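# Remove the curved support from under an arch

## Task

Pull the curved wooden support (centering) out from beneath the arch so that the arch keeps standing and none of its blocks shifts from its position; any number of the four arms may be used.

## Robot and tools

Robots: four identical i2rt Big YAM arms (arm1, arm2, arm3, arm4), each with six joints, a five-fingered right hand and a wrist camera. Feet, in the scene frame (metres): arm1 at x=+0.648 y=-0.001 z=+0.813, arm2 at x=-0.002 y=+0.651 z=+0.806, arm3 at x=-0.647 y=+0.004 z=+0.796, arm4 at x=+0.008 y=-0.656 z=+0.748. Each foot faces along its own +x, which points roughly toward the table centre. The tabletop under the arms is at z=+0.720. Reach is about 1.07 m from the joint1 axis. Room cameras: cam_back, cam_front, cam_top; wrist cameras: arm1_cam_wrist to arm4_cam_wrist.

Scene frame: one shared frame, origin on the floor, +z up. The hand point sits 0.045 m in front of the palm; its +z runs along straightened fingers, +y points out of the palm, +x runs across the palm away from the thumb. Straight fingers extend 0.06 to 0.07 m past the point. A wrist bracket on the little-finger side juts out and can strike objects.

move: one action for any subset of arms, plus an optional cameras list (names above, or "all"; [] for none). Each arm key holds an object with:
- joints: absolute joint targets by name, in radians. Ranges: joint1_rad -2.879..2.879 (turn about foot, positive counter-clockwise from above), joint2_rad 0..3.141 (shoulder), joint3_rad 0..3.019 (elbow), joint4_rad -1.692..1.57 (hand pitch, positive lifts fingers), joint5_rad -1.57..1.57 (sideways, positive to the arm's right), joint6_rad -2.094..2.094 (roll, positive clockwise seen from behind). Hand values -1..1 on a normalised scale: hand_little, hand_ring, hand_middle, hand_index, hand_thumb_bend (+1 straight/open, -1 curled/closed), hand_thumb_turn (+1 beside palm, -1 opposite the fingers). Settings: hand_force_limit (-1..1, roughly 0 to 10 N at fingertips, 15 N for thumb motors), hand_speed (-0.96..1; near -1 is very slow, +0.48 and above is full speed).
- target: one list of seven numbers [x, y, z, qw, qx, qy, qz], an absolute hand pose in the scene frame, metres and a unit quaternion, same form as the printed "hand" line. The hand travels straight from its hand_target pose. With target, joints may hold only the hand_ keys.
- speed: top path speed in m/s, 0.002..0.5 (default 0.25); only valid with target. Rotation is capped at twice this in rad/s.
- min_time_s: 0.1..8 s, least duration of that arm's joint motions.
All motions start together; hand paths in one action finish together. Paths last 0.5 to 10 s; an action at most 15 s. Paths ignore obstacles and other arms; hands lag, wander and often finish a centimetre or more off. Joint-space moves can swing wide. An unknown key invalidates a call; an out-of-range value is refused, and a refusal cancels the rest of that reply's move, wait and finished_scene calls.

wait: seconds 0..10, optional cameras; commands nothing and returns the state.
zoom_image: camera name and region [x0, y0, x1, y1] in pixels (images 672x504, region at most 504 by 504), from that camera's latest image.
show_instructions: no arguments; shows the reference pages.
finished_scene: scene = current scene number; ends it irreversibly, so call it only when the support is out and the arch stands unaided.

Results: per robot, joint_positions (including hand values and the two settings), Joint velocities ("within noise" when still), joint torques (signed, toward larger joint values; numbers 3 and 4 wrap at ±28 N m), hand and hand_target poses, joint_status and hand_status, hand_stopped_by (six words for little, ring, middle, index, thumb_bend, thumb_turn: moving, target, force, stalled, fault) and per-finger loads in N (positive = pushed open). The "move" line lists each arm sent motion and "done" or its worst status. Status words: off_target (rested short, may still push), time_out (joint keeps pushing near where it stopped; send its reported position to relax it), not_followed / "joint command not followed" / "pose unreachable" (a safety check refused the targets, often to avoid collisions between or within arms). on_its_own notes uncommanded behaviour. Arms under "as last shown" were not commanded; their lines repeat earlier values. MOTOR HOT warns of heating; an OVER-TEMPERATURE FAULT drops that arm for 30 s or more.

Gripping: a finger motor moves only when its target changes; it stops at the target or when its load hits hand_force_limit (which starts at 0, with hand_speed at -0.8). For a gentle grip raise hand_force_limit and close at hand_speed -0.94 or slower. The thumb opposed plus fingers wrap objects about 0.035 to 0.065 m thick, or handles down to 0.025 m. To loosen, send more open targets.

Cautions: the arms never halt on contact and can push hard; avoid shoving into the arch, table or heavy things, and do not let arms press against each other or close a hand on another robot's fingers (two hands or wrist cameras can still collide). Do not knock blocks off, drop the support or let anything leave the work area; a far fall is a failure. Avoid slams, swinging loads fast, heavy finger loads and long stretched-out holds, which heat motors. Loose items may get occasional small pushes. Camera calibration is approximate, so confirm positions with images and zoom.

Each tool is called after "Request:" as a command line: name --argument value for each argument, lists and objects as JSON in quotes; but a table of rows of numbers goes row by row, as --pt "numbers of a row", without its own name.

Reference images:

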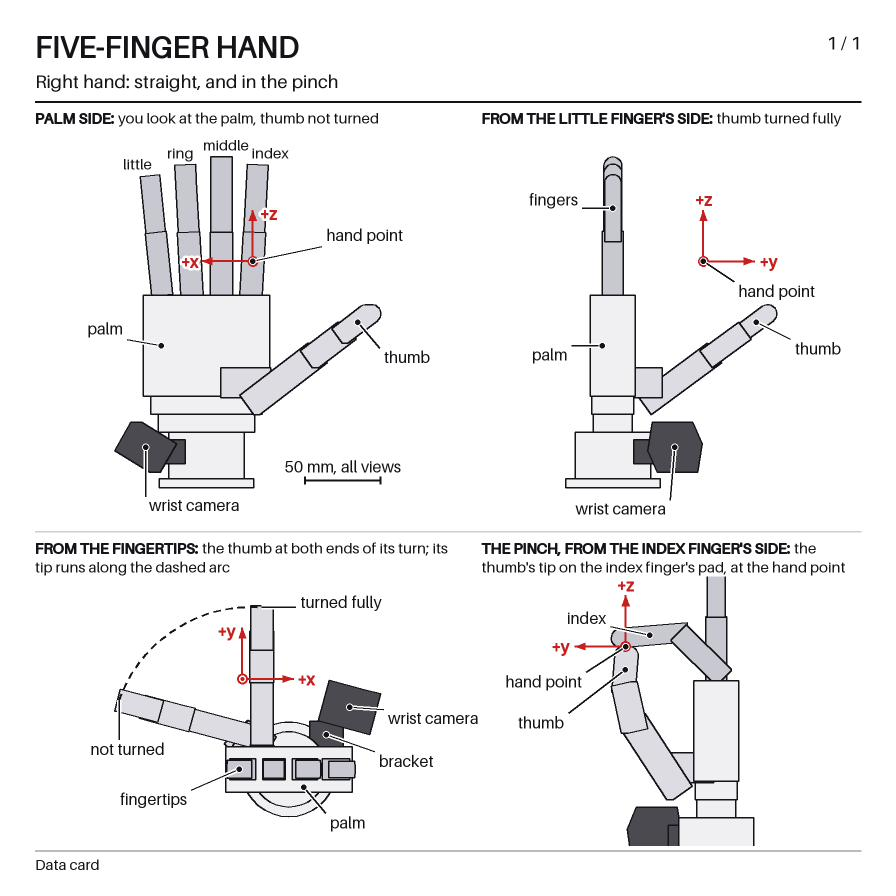

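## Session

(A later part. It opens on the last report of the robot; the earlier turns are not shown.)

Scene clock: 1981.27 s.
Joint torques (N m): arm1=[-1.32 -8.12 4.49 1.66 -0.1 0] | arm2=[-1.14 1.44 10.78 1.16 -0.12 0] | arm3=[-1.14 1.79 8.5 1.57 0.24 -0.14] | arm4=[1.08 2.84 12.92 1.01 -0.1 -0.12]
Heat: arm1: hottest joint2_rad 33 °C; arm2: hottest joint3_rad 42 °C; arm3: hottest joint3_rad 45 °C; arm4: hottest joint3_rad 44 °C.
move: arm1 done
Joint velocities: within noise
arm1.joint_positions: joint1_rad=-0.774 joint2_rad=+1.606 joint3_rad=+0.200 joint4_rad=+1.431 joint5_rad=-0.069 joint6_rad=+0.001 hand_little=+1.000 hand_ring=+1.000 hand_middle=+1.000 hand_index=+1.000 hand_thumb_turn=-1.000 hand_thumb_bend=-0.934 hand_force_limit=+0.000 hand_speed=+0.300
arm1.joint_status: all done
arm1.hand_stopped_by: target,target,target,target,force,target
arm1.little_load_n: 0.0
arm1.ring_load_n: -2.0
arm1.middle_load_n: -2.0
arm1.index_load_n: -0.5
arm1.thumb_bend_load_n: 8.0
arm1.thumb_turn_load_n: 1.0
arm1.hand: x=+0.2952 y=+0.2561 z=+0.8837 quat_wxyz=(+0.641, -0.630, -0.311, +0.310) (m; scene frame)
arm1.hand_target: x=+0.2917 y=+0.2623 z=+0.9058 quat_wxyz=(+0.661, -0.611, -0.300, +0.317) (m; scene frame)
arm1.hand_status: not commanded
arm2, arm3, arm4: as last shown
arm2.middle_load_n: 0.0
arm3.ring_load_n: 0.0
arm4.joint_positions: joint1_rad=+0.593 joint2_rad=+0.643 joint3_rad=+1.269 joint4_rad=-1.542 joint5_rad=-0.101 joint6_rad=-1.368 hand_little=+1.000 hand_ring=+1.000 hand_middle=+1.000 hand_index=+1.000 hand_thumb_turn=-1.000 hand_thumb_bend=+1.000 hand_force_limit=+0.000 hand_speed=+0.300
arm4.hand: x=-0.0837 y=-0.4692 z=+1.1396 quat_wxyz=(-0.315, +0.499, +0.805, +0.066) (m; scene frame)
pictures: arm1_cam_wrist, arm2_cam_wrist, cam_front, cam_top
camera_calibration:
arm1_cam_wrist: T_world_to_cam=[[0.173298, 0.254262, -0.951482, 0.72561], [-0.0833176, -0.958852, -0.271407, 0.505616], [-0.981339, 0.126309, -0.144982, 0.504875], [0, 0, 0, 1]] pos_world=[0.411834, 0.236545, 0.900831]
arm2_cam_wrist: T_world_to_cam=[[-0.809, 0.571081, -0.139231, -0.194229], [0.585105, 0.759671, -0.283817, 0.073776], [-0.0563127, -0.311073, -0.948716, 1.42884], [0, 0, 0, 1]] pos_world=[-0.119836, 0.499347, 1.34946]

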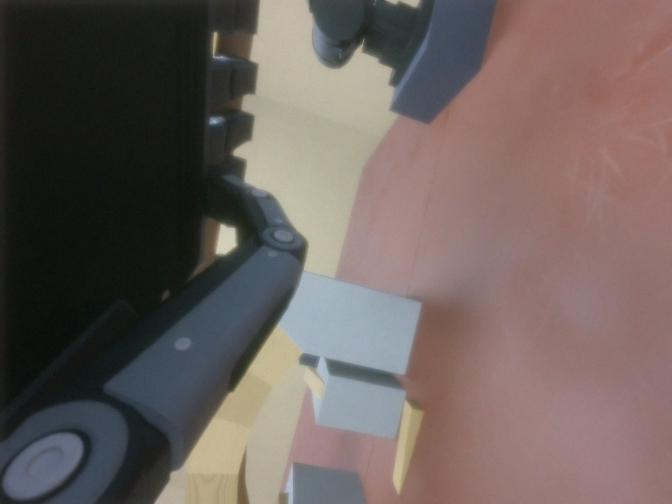

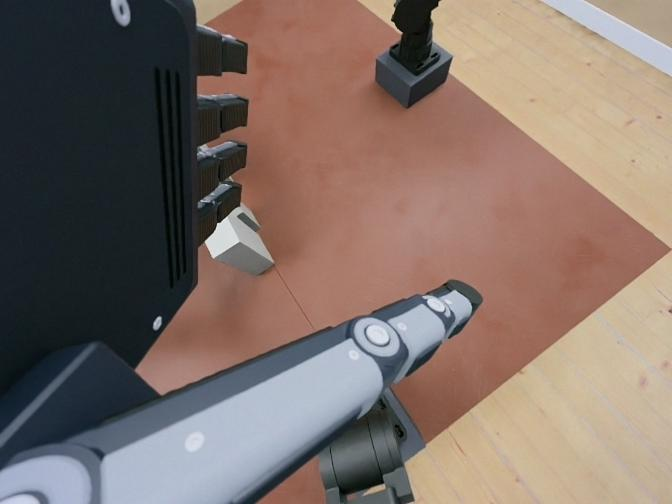

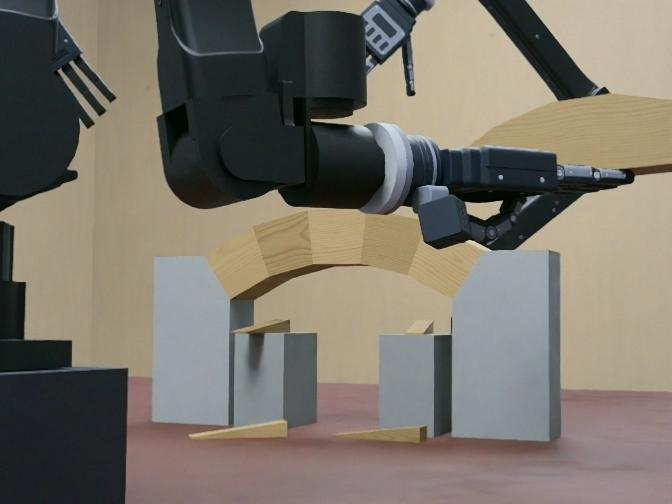

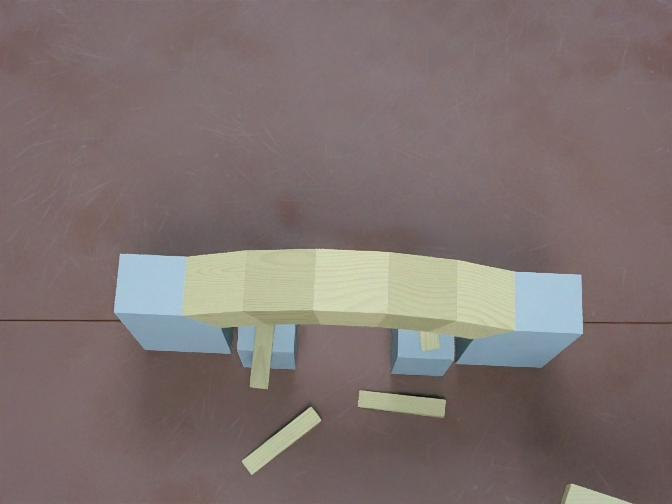

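Request:
move --arm1 '{"target": [0.292, 0.262, 0.800, 0.5777, -0.6886, -0.3358, 0.2817], "speed": 0.06, "joints": {"hand_thumb_bend": -0.88}}' --cameras '["cam_top", "cam_front", "arm2_cam_wrist"]'

Scene clock: 2002.90 s.
Joint torques (N m): arm1=[-1.44 -5.77 3.52 1.24 -0.22 -0.1] | arm2=[-1.2 1.61 10.78 1.16 -0.12 -0.01] | arm3=[-1.14 1.79 8.5 1.58 0.24 -0.14] | arm4=[0.44 1.55 12.77 0.95 -0.04 -0.06]
Heat: arm1: hottest joint2_rad 33 °C; arm2: hottest joint3_rad 44 °C; arm3: hottest joint3_rad 45 °C; arm4: hottest joint3_rad 47 °C.
move: arm1 done
Joint velocities: within noise
arm1.joint_positions: joint1_rad=-0.774 joint2_rad=+1.830 joint3_rad=+0.252 joint4_rad=+1.407 joint5_rad=-0.071 joint6_rad=+0.001 hand_little=+1.000 hand_ring=+1.000 hand_middle=+1.000 hand_index=+1.000 hand_thumb_turn=-1.000 hand_thumb_bend=-0.880 hand_force_limit=+0.000 hand_speed=+0.300
arm1.joint_status: all done
arm1.hand_stopped_by: target,target,target,target,target,target
arm1.little_load_n: 0.0
arm1.ring_load_n: 0.0
arm1.middle_load_n: 0.0
arm1.index_load_n: 0.0
arm1.thumb_bend_load_n: 0.0
arm1.thumb_turn_load_n: 0.5
arm1.hand: x=+0.2960 y=+0.2561 z=+0.8000 quat_wxyz=(+0.574, -0.691, -0.336, +0.282) (m; scene frame)
arm1.hand_target: x=+0.2921 y=+0.2620 z=+0.8001 quat_wxyz=(+0.578, -0.689, -0.336, +0.282) (m; scene frame)
arm1.hand_status: done (0.007 m and 0.5 deg from the pose sent, 0.084 m and 10.8 deg at the start)
arm2, arm3, arm4: as last shown
arm4.ring_load_n: -0.5
arm4.thumb_turn_load_n: 0.5
pictures: arm2_cam_wrist, cam_front, cam_top
camera_calibration:
arm2_cam_wrist: T_world_to_cam=[[-0.809, 0.571081, -0.139231, -0.194229], [0.585105, 0.759671, -0.283817, 0.073776], [-0.0563127, -0.311073, -0.948716, 1.42884], [0, 0, 0, 1]] pos_world=[-0.119836, 0.499347, 1.34946]

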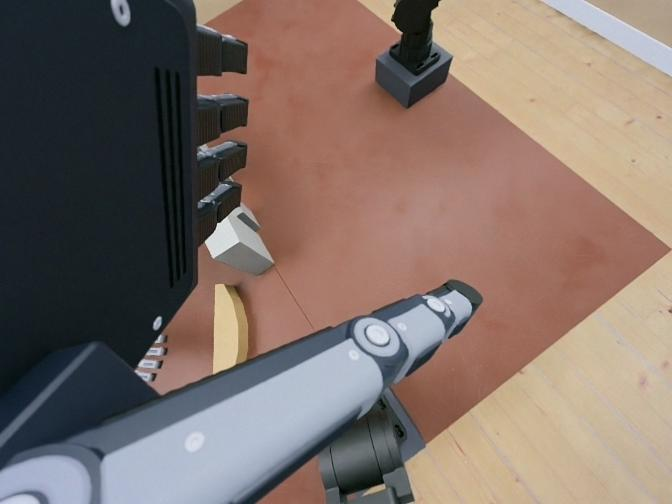

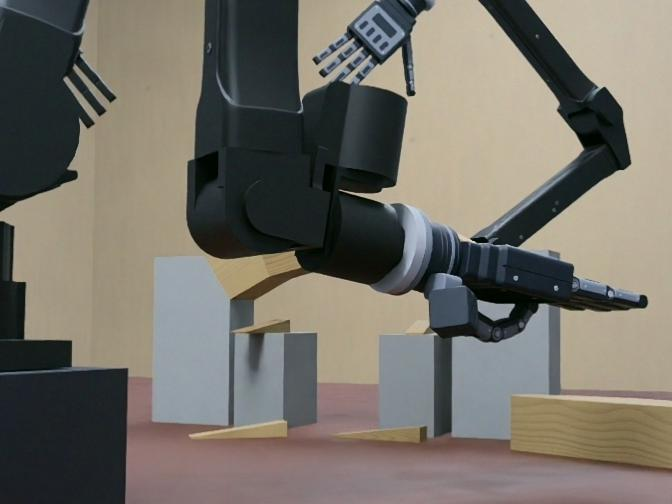

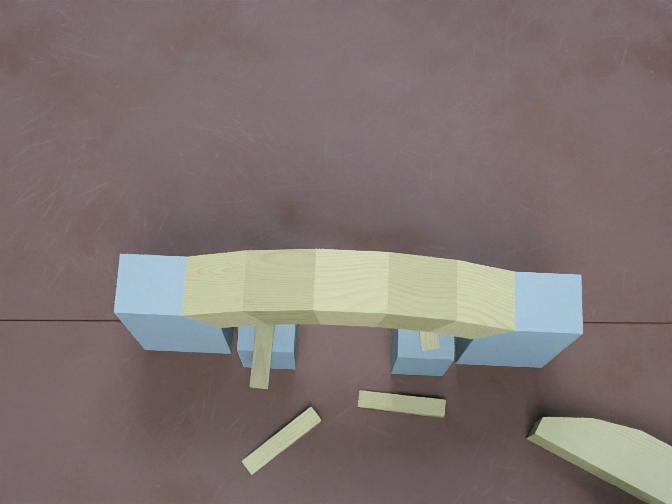

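Request:
move --arm1 '{"target": [0.30, 0.20, 0.88, 0.5777, -0.6886, -0.3358, 0.2817], "speed": 0.2}'

Request:
move --arm1 '{"target": [0.20, 0.065, 0.83, 0.5, -0.5, -0.5, 0.5], "speed": 0.2}'

Request:
move --arm1 '{"target": [0.165, 0.065, 0.745, 0.5, -0.5, -0.5, 0.5], "speed": 0.12}' --cameras '["cam_top", "cam_front", "arm1_cam_wrist"]'

Scene clock: 2097.13 s.
Joint torques (N m): arm1=[-0.62 -3.84 7.53 0.77 -0.03 0.03] | arm2=[-1.2 1.67 10.81 1.13 -0.11 0] | arm3=[-1.14 1.73 8.49 1.57 0.24 -0.14] | arm4=[1.38 2.2 13.04 1.16 -0.05 -0.09]
Heat: arm1: hottest joint2_rad 31 °C; arm2: hottest joint3_rad 48 °C; arm3: hottest joint3_rad 46 °C; arm4: hottest joint3_rad 51 °C.
move: arm1 done
Joint velocities: within noise
arm1.joint_positions: joint1_rad=-0.600 joint2_rad=+1.244 joint3_rad=+0.149 joint4_rad=+0.918 joint5_rad=+0.108 joint6_rad=+0.019 hand_little=+1.000 hand_ring=+1.000 hand_middle=+1.000 hand_index=+1.000 hand_thumb_turn=-1.000 hand_thumb_bend=-0.880 hand_force_limit=+0.000 hand_speed=+0.300
arm1.joint_status: not commanded
arm1.hand_stopped_by: target,target,target,target,target,target
arm1.little_load_n: 0.0
arm1.ring_load_n: 0.0
arm1.middle_load_n: 0.0
arm1.index_load_n: 0.0
arm1.thumb_bend_load_n: 0.0
arm1.thumb_turn_load_n: 0.0
arm1.hand: x=+0.3057 y=+0.1998 z=+0.8727 quat_wxyz=(+0.575, -0.692, -0.339, +0.276) (m; scene frame)
arm1.hand_target: x=+0.3001 y=+0.2000 z=+0.8801 quat_wxyz=(+0.578, -0.688, -0.336, +0.282) (m; scene frame)
arm1.hand_status: done (0.009 m and 0.9 deg from the pose sent, 0.098 m and 0.5 deg at the start)
arm2, arm3, arm4: as last shown
arm2.index_load_n: -0.5
arm4.ring_load_n: 0.0
arm4.thumb_turn_load_n: 0.0
pictures: none

Scene clock: 2099.47 s.
Joint torques (N m): arm1=[-0.67 -6.07 3.45 2.03 -0.25 -0.13] | arm2=[-1.03 1.55 10.78 1.16 -0.12 -0.01] | arm3=[-1.08 1.79 8.5 1.57 0.25 -0.13] | arm4=[1.67 3.19 12.85 0.9 -0.06 -0.14]
Heat: arm1: hottest joint2_rad 31 °C; arm2: hottest joint3_rad 48 °C; arm3: hottest joint3_rad 46 °C; arm4: hottest joint3_rad 51 °C.
move: arm1 off_target
Joint velocities: within noise
arm1.joint_positions: joint1_rad=-0.411 joint2_rad=+1.864 joint3_rad=+0.282 joint4_rad=+1.533 joint5_rad=-0.363 joint6_rad=-0.001 hand_little=+1.000 hand_ring=+1.000 hand_middle=+1.000 hand_index=+1.000 hand_thumb_turn=-1.000 hand_thumb_bend=-0.880 hand_force_limit=+0.000 hand_speed=+0.300
arm1.joint_status: not commanded
arm1.hand_stopped_by: target,target,target,target,target,target
arm1.little_load_n: -0.5
arm1.ring_load_n: 0.0
arm1.middle_load_n: 0.0
arm1.index_load_n: 0.0
arm1.thumb_bend_load_n: 0.0
arm1.thumb_turn_load_n: 0.0
arm1.hand: x=+0.2081 y=+0.0645 z=+0.8254 quat_wxyz=(+0.481, -0.520, -0.509, +0.488) (m; scene frame)
arm1.hand_target: x=+0.2001 y=+0.0649 z=+0.8304 quat_wxyz=(+0.491, -0.507, -0.509, +0.493) (m; scene frame)
arm1.hand_status: off_target (0.009 m and 3.6 deg from the pose sent, 0.177 m and 39.7 deg at the start; a joint's target at an end of its range on 26 of 70 steps)
arm2, arm4: as last shown
arm2.index_load_n: 0.0
arm2.thumb_turn_load_n: 0.5
arm3.joint_positions: joint1_rad=-0.835 joint2_rad=+0.622 joint3_rad=+1.408 joint4_rad=-1.574 joint5_rad=+0.250 joint6_rad=-1.336 hand_little=+1.000 hand_ring=+1.000 hand_middle=+1.000 hand_index=+1.000 hand_thumb_turn=+1.000 hand_thumb_bend=+1.000 hand_force_limit=+0.000 hand_speed=-0.800
arm3.joint_status: not commanded
arm3.hand_stopped_by: target,target,target,target,target,target
arm3.little_load_n: 0.0
arm3.ring_load_n: 0.0
arm3.middle_load_n: 0.0
arm3.index_load_n: 0.0
arm3.thumb_bend_load_n: 0.0
arm3.thumb_turn_load_n: 0.0
arm3.hand: x=-0.5958 y=-0.1853 z=+1.2645 quat_wxyz=(+0.223, +0.772, -0.498, +0.325) (m; scene frame)
arm3.hand_target: x=-0.5961 y=-0.1847 z=+1.2728 quat_wxyz=(+0.225, +0.768, -0.497, +0.335) (m; scene frame)
arm3.hand_status: not commanded
pictures: none

Scene clock: 2100.83 s.
Joint torques (N m): arm1=[-0.62 -8.35 1.99 1.95 -0.18 -0.13] | arm2=[-1.2 1.55 10.78 1.14 -0.12 -0.01] | arm3=[-1.14 1.79 8.5 1.57 0.24 -0.14] | arm4=[1.55 1.79 12.79 1.02 -0.09 -0.02]
Heat: arm1: hottest joint2_rad 31 °C; arm2: hottest joint3_rad 48 °C; arm3: hottest joint3_rad 46 °C; arm4: hottest joint3_rad 51 °C.
move: arm1 off_target
Joint velocities: within noise
arm1.joint_positions: joint1_rad=-0.372 joint2_rad=+2.135 joint3_rad=+0.450 joint4_rad=+1.535 joint5_rad=-0.343 joint6_rad=-0.036 hand_little=+1.000 hand_ring=+1.000 hand_middle=+1.000 hand_index=+1.000 hand_thumb_turn=-1.000 hand_thumb_bend=-0.880 hand_force_limit=+0.000 hand_speed=+0.300
arm1.joint_status: not commanded
arm1.hand_stopped_by: target,target,target,target,target,target
arm1.little_load_n: 0.0
arm1.ring_load_n: 0.0
arm1.middle_load_n: 0.0
arm1.index_load_n: 0.0
arm1.thumb_bend_load_n: 0.0
arm1.thumb_turn_load_n: 0.0
arm1.hand: x=+0.1709 y=+0.0659 z=+0.7427 quat_wxyz=(+0.452, -0.537, -0.538, +0.467) (m; scene frame)
arm1.hand_target: x=+0.1648 y=+0.0650 z=+0.7455 quat_wxyz=(+0.461, -0.526, -0.538, +0.471) (m; scene frame)
arm1.hand_status: off_target (0.006 m and 9.0 deg from the pose sent, 0.091 m and 3.6 deg at the start; a joint's target at an end of its range on 41 of 41 steps)
arm2, arm3, arm4: as last shown
arm2.thumb_turn_load_n: 0.0
pictures: arm1_cam_wrist, cam_front, cam_top
camera_calibration:
arm1_cam_wrist: T_world_to_cam=[[0.137115, 0.285255, -0.948593, 0.663444], [0.571896, -0.804706, -0.159321, 0.0692773], [-0.808786, -0.520651, -0.273474, 0.49506], [0, 0, 0, 1]] pos_world=[0.269809, 0.12425, 0.775762]

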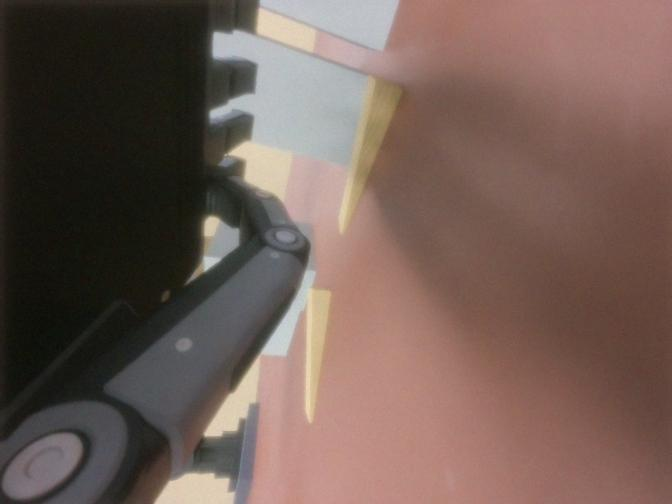

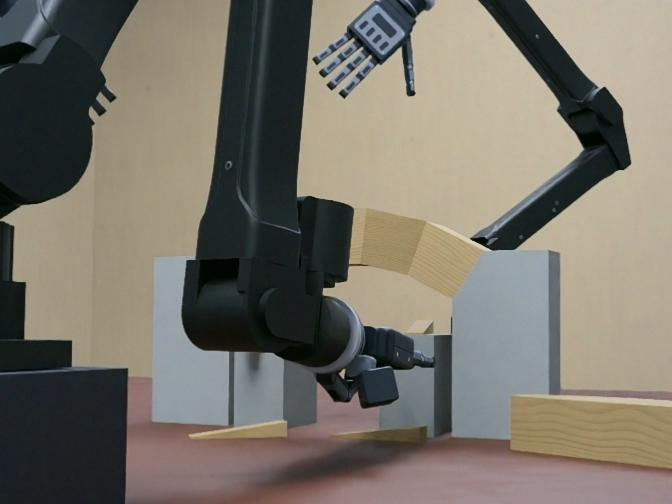

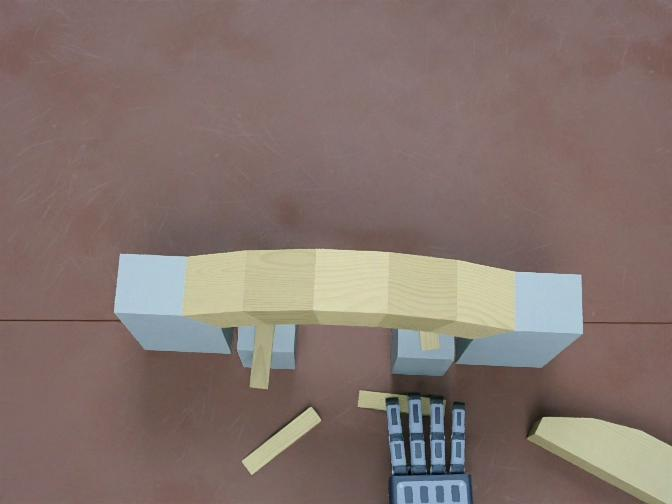

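Request:
move --arm1 '{"target":[0.10,0.066,0.745,0.5,-0.5,-0.5,0.5],"speed":0.06}' --cameras '["cam_top","cam_front","arm1_cam_wrist"]'

Scene clock: 2139.77 s.
Joint torques (N m): arm1=[0.44 -8.18 8.42 1.06 0.16 -0.01] | arm2=[-1.08 1.55 10.78 1.13 -0.12 -0.02] | arm3=[-1.14 1.73 8.49 1.57 0.24 -0.14] | arm4=[1.32 2.49 12.78 1.21 -0.09 -0.1]
Heat: arm1: hottest joint2_rad 32 °C; arm2: hottest joint3_rad 48 °C; arm3: hottest joint3_rad 46 °C; arm4: hottest joint3_rad 51 °C.
move: arm1 off_target
Joint velocities: within noise
arm1.joint_positions: joint1_rad=-0.332 joint2_rad=+2.187 joint3_rad=+0.540 joint4_rad=+1.561 joint5_rad=-0.282 joint6_rad=-0.015 hand_little=+1.000 hand_ring=+1.000 hand_middle=+1.000 hand_index=+1.000 hand_thumb_turn=-1.000 hand_thumb_bend=-0.880 hand_force_limit=+0.000 hand_speed=+0.300
arm1.joint_status: not commanded
arm1.hand_stopped_by: target,target,target,target,target,target
arm1.little_load_n: 0.0
arm1.ring_load_n: 0.0
arm1.middle_load_n: 1.0
arm1.index_load_n: 0.0
arm1.thumb_bend_load_n: 0.0
arm1.thumb_turn_load_n: 0.0
arm1.hand: x=+0.1334 y=+0.0669 z=+0.7422 quat_wxyz=(+0.474, -0.528, -0.520, +0.476) (m; scene frame)
arm1.hand_target: x=+0.1021 y=+0.0656 z=+0.7473 quat_wxyz=(+0.486, -0.510, -0.513, +0.490) (m; scene frame)
arm1.hand_status: off_target (0.034 m and 5.6 deg from the pose sent, 0.071 m and 9.0 deg at the start; a joint's target at an end of its range on 49 of 49 steps)
arm2, arm3, arm4: as last shown
arm2.little_load_n: 0.5
arm2.thumb_turn_load_n: 0.5
arm3.index_load_n: 0.5
arm4.ring_load_n: 0.5
pictures: arm1_cam_wrist, cam_front, cam_top
camera_calibration:
arm1_cam_wrist: T_world_to_cam=[[0.0879243, 0.288131, -0.953546, 0.677891], [0.543556, -0.816057, -0.196466, 0.1236], [-0.834755, -0.501031, -0.228366, 0.433811], [0, 0, 0, 1]] pos_world=[0.235339, 0.122896, 0.769751]

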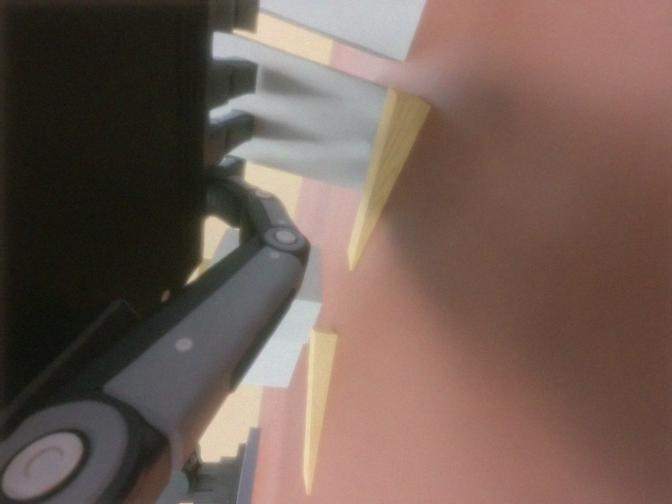

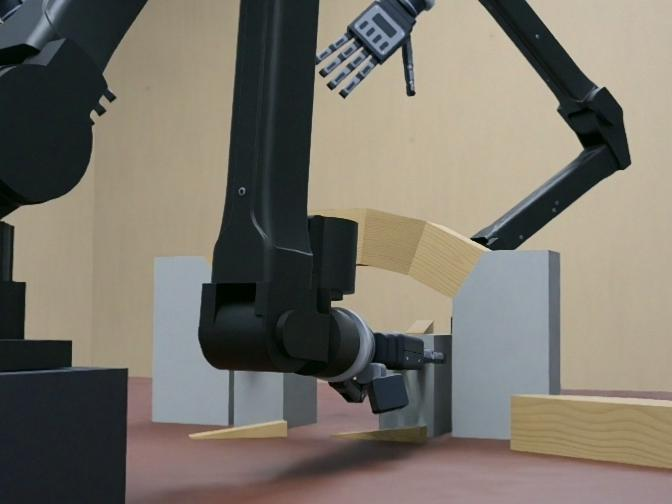

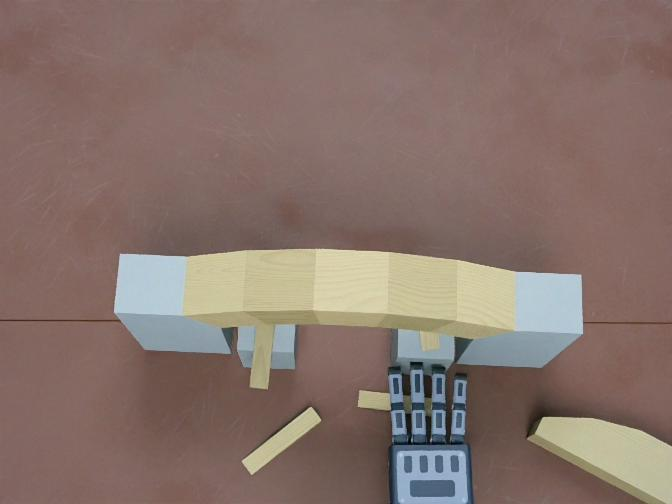

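Request:
move --arm1 '{"target":[0.085,0.066,0.765,0.5,-0.5,-0.5,0.5],"speed":0.06}' --cameras '["cam_top"]'

Request:
move --arm1 '{"target":[0.06,0.066,0.765,0.5,-0.5,-0.5,0.5],"speed":0.06}' --cameras '["cam_top","cam_back"]'

Scene clock: 2144.93 s.
Joint torques (N m): arm1=[0.73 -10.93 9.58 1.06 0.28 0.01] | arm2=[-1.2 1.61 10.77 1.1 -0.12 -0.01] | arm3=[-1.14 1.73 8.49 1.57 0.24 -0.14] | arm4=[1.55 2.55 12.72 0.92 -0.02 -0.13]
Heat: arm1: hottest joint2_rad 32 °C; arm2: hottest joint3_rad 48 °C; arm3: hottest joint3_rad 46 °C; arm4: hottest joint3_rad 51 °C.
move: arm1 off_target
Joint velocities: within noise
arm1.joint_positions: joint1_rad=-0.326 joint2_rad=+2.186 joint3_rad=+0.540 joint4_rad=+1.561 joint5_rad=-0.268 joint6_rad=-0.001 hand_little=+1.000 hand_ring=+1.000 hand_middle=+1.000 hand_index=+1.000 hand_thumb_turn=-1.000 hand_thumb_bend=-0.880 hand_force_limit=+0.000 hand_speed=+0.300
arm1.joint_status: not commanded
arm1.hand_stopped_by: target,target,target,target,target,target
arm1.little_load_n: 0.0
arm1.ring_load_n: 0.0
arm1.middle_load_n: 1.0
arm1.index_load_n: 0.0
arm1.thumb_bend_load_n: 0.0
arm1.thumb_turn_load_n: 0.0
arm1.hand: x=+0.1324 y=+0.0655 z=+0.7429 quat_wxyz=(+0.473, -0.533, -0.514, +0.477) (m; scene frame)
arm1.hand_target: x=+0.0893 y=+0.0648 z=+0.7686 quat_wxyz=(+0.499, -0.501, -0.501, +0.500) (m; scene frame)
arm1.hand_status: off_target (0.052 m and 5.8 deg from the pose sent, 0.054 m and 5.6 deg at the start; a joint's target at an end of its range on 29 of 29 steps)
arm2, arm3, arm4: as last shown
arm2.little_load_n: 0.0
arm2.thumb_turn_load_n: 0.0
arm3.index_load_n: 0.0
arm4.ring_load_n: 0.0
pictures: cam_top

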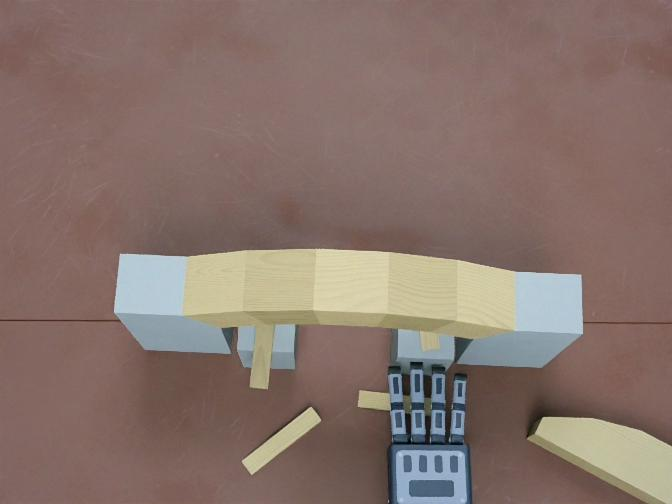

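Scene clock: 2145.93 s.
Joint torques (N m): arm1=[1.32 -11.34 14 -0.51 0.3 0] | arm2=[-1.14 1.49 10.77 1.16 -0.12 -0.01] | arm3=[-1.14 1.79 8.5 1.57 0.24 -0.14] | arm4=[1.73 2.43 12.92 0.98 -0.02 -0.11]
Heat: arm1: hottest joint2_rad 32 °C; arm2: hottest joint3_rad 48 °C; arm3: hottest joint3_rad 46 °C; arm4: hottest joint3_rad 51 °C.
move: arm1 off_target
Joint velocities: within noise
arm1.joint_positions: joint1_rad=-0.319 joint2_rad=+2.184 joint3_rad=+0.540 joint4_rad=+1.555 joint5_rad=-0.253 joint6_rad=+0.001 hand_little=+1.000 hand_ring=+1.000 hand_middle=+1.000 hand_index=+1.000 hand_thumb_turn=-1.000 hand_thumb_bend=-0.880 hand_force_limit=+0.000 hand_speed=+0.300
arm1.joint_status: not commanded
arm1.hand_stopped_by: target,target,target,target,target,target
arm1.little_load_n: 0.0
arm1.ring_load_n: 0.0
arm1.middle_load_n: 1.0
arm1.index_load_n: 0.0
arm1.thumb_bend_load_n: 0.5
arm1.thumb_turn_load_n: 0.0
arm1.hand: x=+0.1315 y=+0.0649 z=+0.7427 quat_wxyz=(+0.474, -0.536, -0.512, +0.474) (m; scene frame)
arm1.hand_target: x=+0.0690 y=+0.0640 z=+0.7733 quat_wxyz=(+0.500, -0.500, -0.499, +0.501) (m; scene frame)
arm1.hand_status: off_target (0.075 m and 6.1 deg from the pose sent, 0.076 m and 5.8 deg at the start; a joint's target at an end of its range on 1 of 30 steps)
arm2.joint_positions: joint1_rad=-0.289 joint2_rad=+0.648 joint3_rad=+1.332 joint4_rad=-1.406 joint5_rad=+0.095 joint6_rad=-0.999 hand_little=+1.000 hand_ring=+1.000 hand_middle=+1.000 hand_index=+1.000 hand_thumb_turn=-1.000 hand_thumb_bend=+1.000 hand_force_limit=+0.000 hand_speed=+0.300
arm2.joint_status: not commanded
arm2.hand_stopped_by: target,target,target,target,target,target
arm2.little_load_n: 0.0
arm2.ring_load_n: 0.0
arm2.middle_load_n: 0.0
arm2.index_load_n: 0.0
arm2.thumb_bend_load_n: 0.0
arm2.thumb_turn_load_n: 0.5
arm2.hand: x=-0.1187 y=+0.4607 z=+1.2421 quat_wxyz=(+0.283, +0.290, -0.863, +0.301) (m; scene frame)
arm2.hand_target: x=-0.1184 y=+0.4660 z=+1.2593 quat_wxyz=(+0.291, +0.280, -0.859, +0.313) (m; scene frame)
arm2.hand_status: not commanded
arm3: as last shown
arm4.joint_positions: joint1_rad=+0.593 joint2_rad=+0.643 joint3_rad=+1.269 joint4_rad=-1.542 joint5_rad=-0.101 joint6_rad=-1.368 hand_little=+1.000 hand_ring=+1.000 hand_middle=+1.000 hand_index=+1.000 hand_thumb_turn=-1.000 hand_thumb_bend=+1.000 hand_force_limit=+0.000 hand_speed=+0.300
arm4.joint_status: not commanded
arm4.hand_stopped_by: target,target,target,target,target,target
arm4.little_load_n: 0.0
arm4.ring_load_n: 0.0
arm4.middle_load_n: 0.0
arm4.index_load_n: 0.0
arm4.thumb_bend_load_n: 0.0
arm4.thumb_turn_load_n: 0.0
arm4.hand: x=-0.0837 y=-0.4692 z=+1.1396 quat_wxyz=(-0.315, +0.499, +0.805, +0.066) (m; scene frame)
arm4.hand_target: x=-0.0836 y=-0.4702 z=+1.1636 quat_wxyz=(-0.334, +0.487, +0.804, +0.075) (m; scene frame)
arm4.hand_status: not commanded
pictures: cam_back, cam_top

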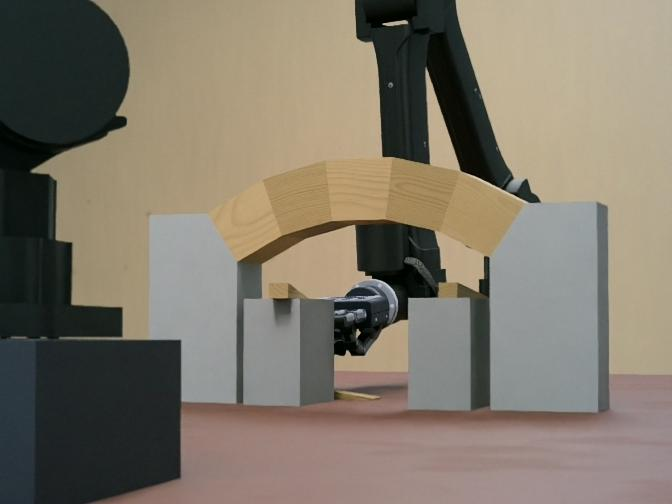

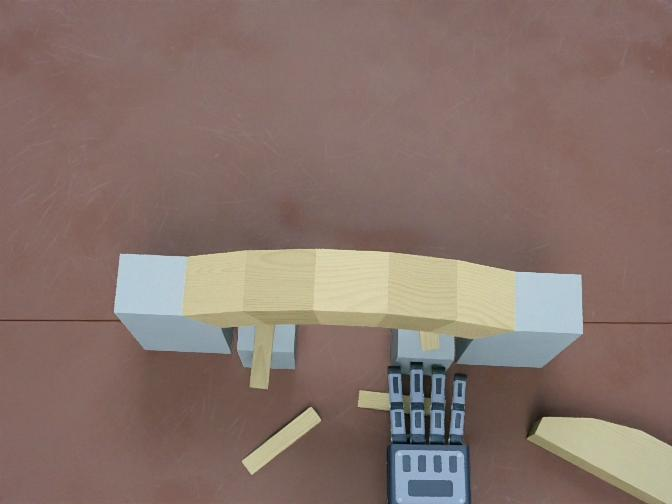

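Request:
move --arm1 '{"target":[0.03,0.064,0.760,0.5,-0.5,-0.5,0.5],"speed":0.06}' --cameras '["cam_top"]'

Scene clock: 2156.20 s.
Joint torques (N m): arm1=[2.26 -10.34 18.82 -1.59 0.46 -0.02] | arm2=[-1.14 1.49 10.8 1.16 -0.13 -0.01] | arm3=[-1.14 1.79 8.5 1.57 0.24 -0.14] | arm4=[0.91 2.49 12.93 0.95 -0.05 -0.13]
Heat: arm1: hottest joint3_rad 33 °C; arm2: hottest joint3_rad 49 °C; arm3: hottest joint3_rad 46 °C; arm4: hottest joint3_rad 52 °C.
move: arm1 off_target
Joint velocities: within noise
arm1.joint_positions: joint1_rad=-0.311 joint2_rad=+2.175 joint3_rad=+0.540 joint4_rad=+1.539 joint5_rad=-0.236 joint6_rad=+0.004 hand_little=+1.000 hand_ring=+1.000 hand_middle=+1.000 hand_index=+1.000 hand_thumb_turn=-1.000 hand_thumb_bend=-0.880 hand_force_limit=+0.000 hand_speed=+0.300
arm1.joint_status: not commanded
arm1.hand_stopped_by: target,target,target,target,target,target
arm1.little_load_n: 0.0
arm1.ring_load_n: 0.0
arm1.middle_load_n: 1.5
arm1.index_load_n: 0.0
arm1.thumb_bend_load_n: 0.0
arm1.thumb_turn_load_n: 0.0
arm1.hand: x=+0.1302 y=+0.0639 z=+0.7430 quat_wxyz=(+0.473, -0.541, -0.511, +0.471) (m; scene frame)
arm1.hand_target: x=+0.0481 y=+0.0603 z=+0.7749 quat_wxyz=(+0.500, -0.500, -0.498, +0.502) (m; scene frame)
arm1.hand_status: off_target (0.102 m and 6.6 deg from the pose sent, 0.103 m and 6.1 deg at the start; pose on its path clipped on 16 of 36 steps)
arm2, arm3, arm4: as last shown
arm2.thumb_turn_load_n: 0.0
pictures: cam_top

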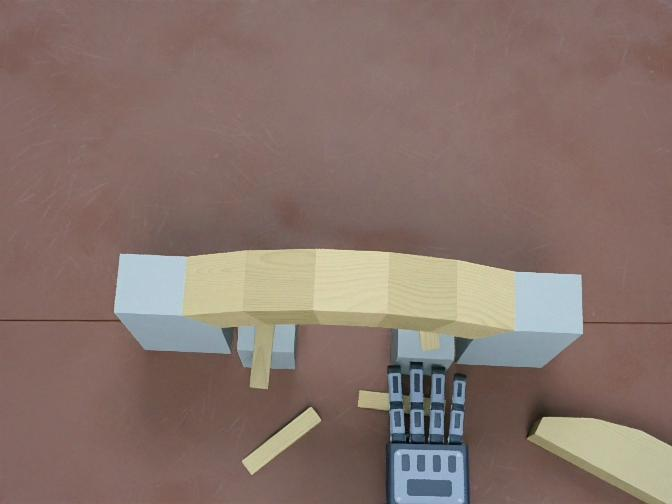

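Request:
move --arm1 '{"target":[0.20,0.06,0.80,0.5,-0.5,-0.5,0.5],"speed":0.08}'

Request:
move --arm1 '{"target":[0.26,0.03,0.95,0.5,-0.5,-0.5,0.5],"speed":0.15}' --cameras '["cam_top"]'

Scene clock: 2161.90 s.
Joint torques (N m): arm1=[-1.61 -9.35 0.66 1.96 -0.29 -0.13] | arm2=[-1.2 1.55 10.77 1.16 -0.12 -0.02] | arm3=[-1.14 1.67 8.49 1.57 0.25 -0.13] | arm4=[1.49 3.37 12.78 1.01 -0.04 -0.05]
Heat: arm1: hottest joint3_rad 35 °C; arm2: hottest joint3_rad 49 °C; arm3: hottest joint3_rad 46 °C; arm4: hottest joint3_rad 52 °C.
move: arm1 off_target
Joint velocities: within noise
arm1.joint_positions: joint1_rad=-0.380 joint2_rad=+1.976 joint3_rad=+0.326 joint4_rad=+1.535 joint5_rad=-0.353 joint6_rad=-0.023 hand_little=+1.000 hand_ring=+1.000 hand_middle=+1.000 hand_index=+1.000 hand_thumb_turn=-1.000 hand_thumb_bend=-0.880 hand_force_limit=+0.000 hand_speed=+0.300
arm1.joint_status: not commanded
arm1.hand_stopped_by: target,target,target,target,target,target
arm1.little_load_n: 0.0
arm1.ring_load_n: 0.0
arm1.middle_load_n: 0.0
arm1.index_load_n: 0.0
arm1.thumb_bend_load_n: 0.0
arm1.thumb_turn_load_n: 0.0
arm1.hand: x=+0.2010 y=+0.0561 z=+0.7881 quat_wxyz=(+0.460, -0.530, -0.530, +0.477) (m; scene frame)
arm1.hand_target: x=+0.1997 y=+0.0601 z=+0.8002 quat_wxyz=(+0.475, -0.518, -0.525, +0.480) (m; scene frame)
arm1.hand_status: off_target (0.013 m and 7.2 deg from the pose sent, 0.090 m and 6.6 deg at the start; a joint's target at an end of its range on 57 of 75 steps)
arm2, arm3, arm4: as last shown
arm3.thumb_turn_load_n: -0.5
arm4.middle_load_n: -0.5
pictures: none

Scene clock: 2164.07 s.
Joint torques (N m): arm1=[-0.62 -2.08 9.37 0.72 -0.05 -0.11] | arm2=[-1.2 1.55 10.8 1.16 -0.12 -0.01] | arm3=[-1.14 1.73 8.49 1.57 0.24 -0.14] | arm4=[1.14 2.73 12.86 1.01 -0.08 -0.16]
Heat: arm1: hottest joint3_rad 35 °C; arm2: hottest joint3_rad 49 °C; arm3: hottest joint3_rad 46 °C; arm4: hottest joint3_rad 52 °C.
move: arm1 done
Joint velocities: within noise
arm1.joint_positions: joint1_rad=-0.359 joint2_rad=+1.008 joint3_rad=+0.137 joint4_rad=+0.874 joint5_rad=-0.311 joint6_rad=+0.009 hand_little=+1.000 hand_ring=+1.000 hand_middle=+1.000 hand_index=+1.000 hand_thumb_turn=-1.000 hand_thumb_bend=-0.880 hand_force_limit=+0.000 hand_speed=+0.300
arm1.joint_status: not commanded
arm1.hand_stopped_by: target,target,target,target,target,target
arm1.little_load_n: 0.0
arm1.ring_load_n: 0.0
arm1.middle_load_n: 0.0
arm1.index_load_n: 0.0
arm1.thumb_bend_load_n: 0.0
arm1.thumb_turn_load_n: 0.0
arm1.hand: x=+0.2640 y=+0.0310 z=+0.9425 quat_wxyz=(+0.496, -0.506, -0.500, +0.498) (m; scene frame)
arm1.hand_target: x=+0.2601 y=+0.0300 z=+0.9501 quat_wxyz=(+0.500, -0.500, -0.500, +0.500) (m; scene frame)
arm1.hand_status: done (0.009 m and 0.9 deg from the pose sent, 0.174 m and 7.2 deg at the start)
arm2, arm3, arm4: as last shown
arm3.thumb_turn_load_n: 0.0
arm4.middle_load_n: 0.0
pictures: cam_top

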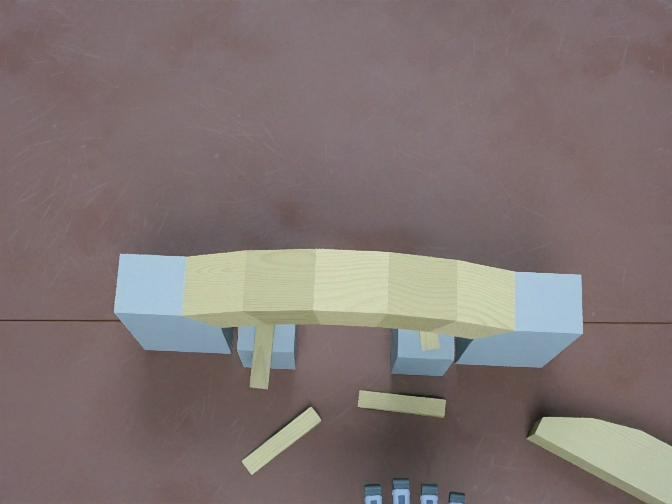

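Request:
move --arm2 '{"target":[0.22,0.36,1.05,0,0.7071,0.7071,0],"speed":0.25}' --cameras '["cam_top","arm2_cam_wrist","cam_front"]'

Scene clock: 2392.70 s.
Joint torques (N m): arm1=[-0.56 -2.08 9.37 0.73 -0.06 -0.11] | arm2=[0.56 -4.07 7.72 0.65 -0.23 0.02] | arm3=[-1.14 1.79 8.5 1.55 0.24 -0.14] | arm4=[1.67 2.43 12.9 0.94 -0.02 -0.12]
Heat: arm1: hottest joint3_rad 38 °C; arm2: hottest joint3_rad 50 °C; arm3: hottest joint3_rad 46 °C; arm4: hottest joint3_rad 54 °C.
move: arm2 done
Joint velocities: within noise
arm1, arm4: as last shown
arm1.little_load_n: -0.5
arm1.thumb_bend_load_n: 0.5
arm2.joint_positions: joint1_rad=+0.559 joint2_rad=+1.127 joint3_rad=+1.169 joint4_rad=-1.606 joint5_rad=-0.003 joint6_rad=+2.098 hand_little=+1.000 hand_ring=+1.000 hand_middle=+1.000 hand_index=+1.000 hand_thumb_turn=-1.000 hand_thumb_bend=+1.000 hand_force_limit=+0.000 hand_speed=+0.300
arm2.joint_status: not commanded
arm2.hand_stopped_by: target,target,target,target,target,target
arm2.little_load_n: 0.0
arm2.ring_load_n: 0.0
arm2.middle_load_n: 0.0
arm2.index_load_n: 0.0
arm2.thumb_bend_load_n: 0.0
arm2.thumb_turn_load_n: 0.0
arm2.hand: x=+0.2143 y=+0.3610 z=+1.0563 quat_wxyz=(-0.004, -0.702, -0.712, -0.001) (m; scene frame)
arm2.hand_target: x=+0.2195 y=+0.3599 z=+1.0501 quat_wxyz=(-0.001, -0.702, -0.712, -0.004) (m; scene frame)
arm2.hand_status: done (0.009 m and 0.9 deg from the pose sent, 0.402 m and 132.2 deg at the start; a joint's target at an end of its range on 114 of 166 steps)
arm3.joint_positions: joint1_rad=-0.835 joint2_rad=+0.622 joint3_rad=+1.408 joint4_rad=-1.574 joint5_rad=+0.250 joint6_rad=-1.336 hand_little=+1.000 hand_ring=+1.000 hand_middle=+1.000 hand_index=+1.000 hand_thumb_turn=+1.000 hand_thumb_bend=+1.000 hand_force_limit=+0.000 hand_speed=-0.800
arm3.joint_status: not commanded
arm3.hand_stopped_by: target,target,target,target,target,target
arm3.little_load_n: 0.0
arm3.ring_load_n: 0.0
arm3.middle_load_n: 0.0
arm3.index_load_n: 0.0
arm3.thumb_bend_load_n: 0.0
arm3.thumb_turn_load_n: 0.0
arm3.hand: x=-0.5958 y=-0.1853 z=+1.2645 quat_wxyz=(+0.223, +0.772, -0.498, +0.325) (m; scene frame)
arm3.hand_target: x=-0.5961 y=-0.1847 z=+1.2728 quat_wxyz=(+0.225, +0.768, -0.497, +0.335) (m; scene frame)
arm3.hand_status: not commanded
pictures: arm2_cam_wrist, cam_front, cam_top
camera_calibration:
arm2_cam_wrist: T_world_to_cam=[[0.960174, 0.274683, 0.0511312, -0.366984], [0.208956, -0.827443, 0.521224, -0.294893], [0.18548, -0.489782, -0.851887, 1.15064], [0, 0, 0, 1]] pos_world=[0.200567, 0.42036, 1.15269]

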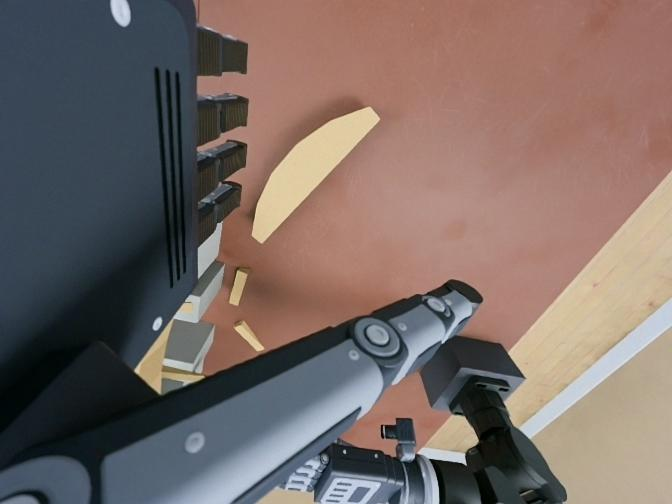

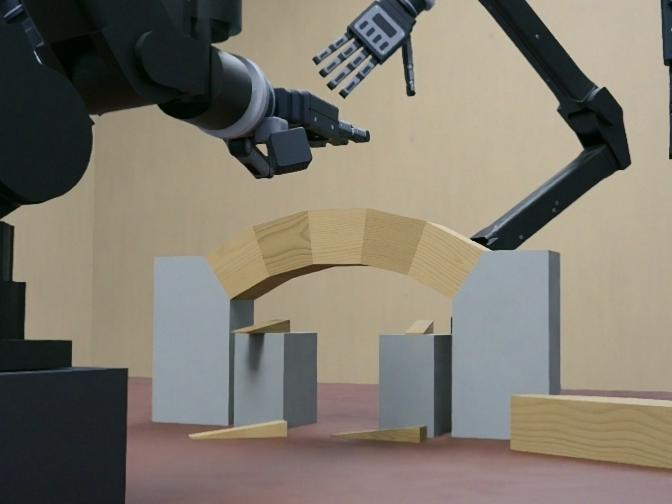

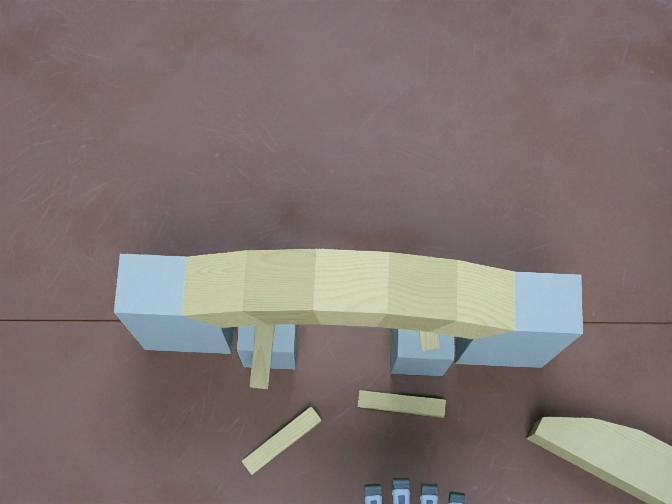

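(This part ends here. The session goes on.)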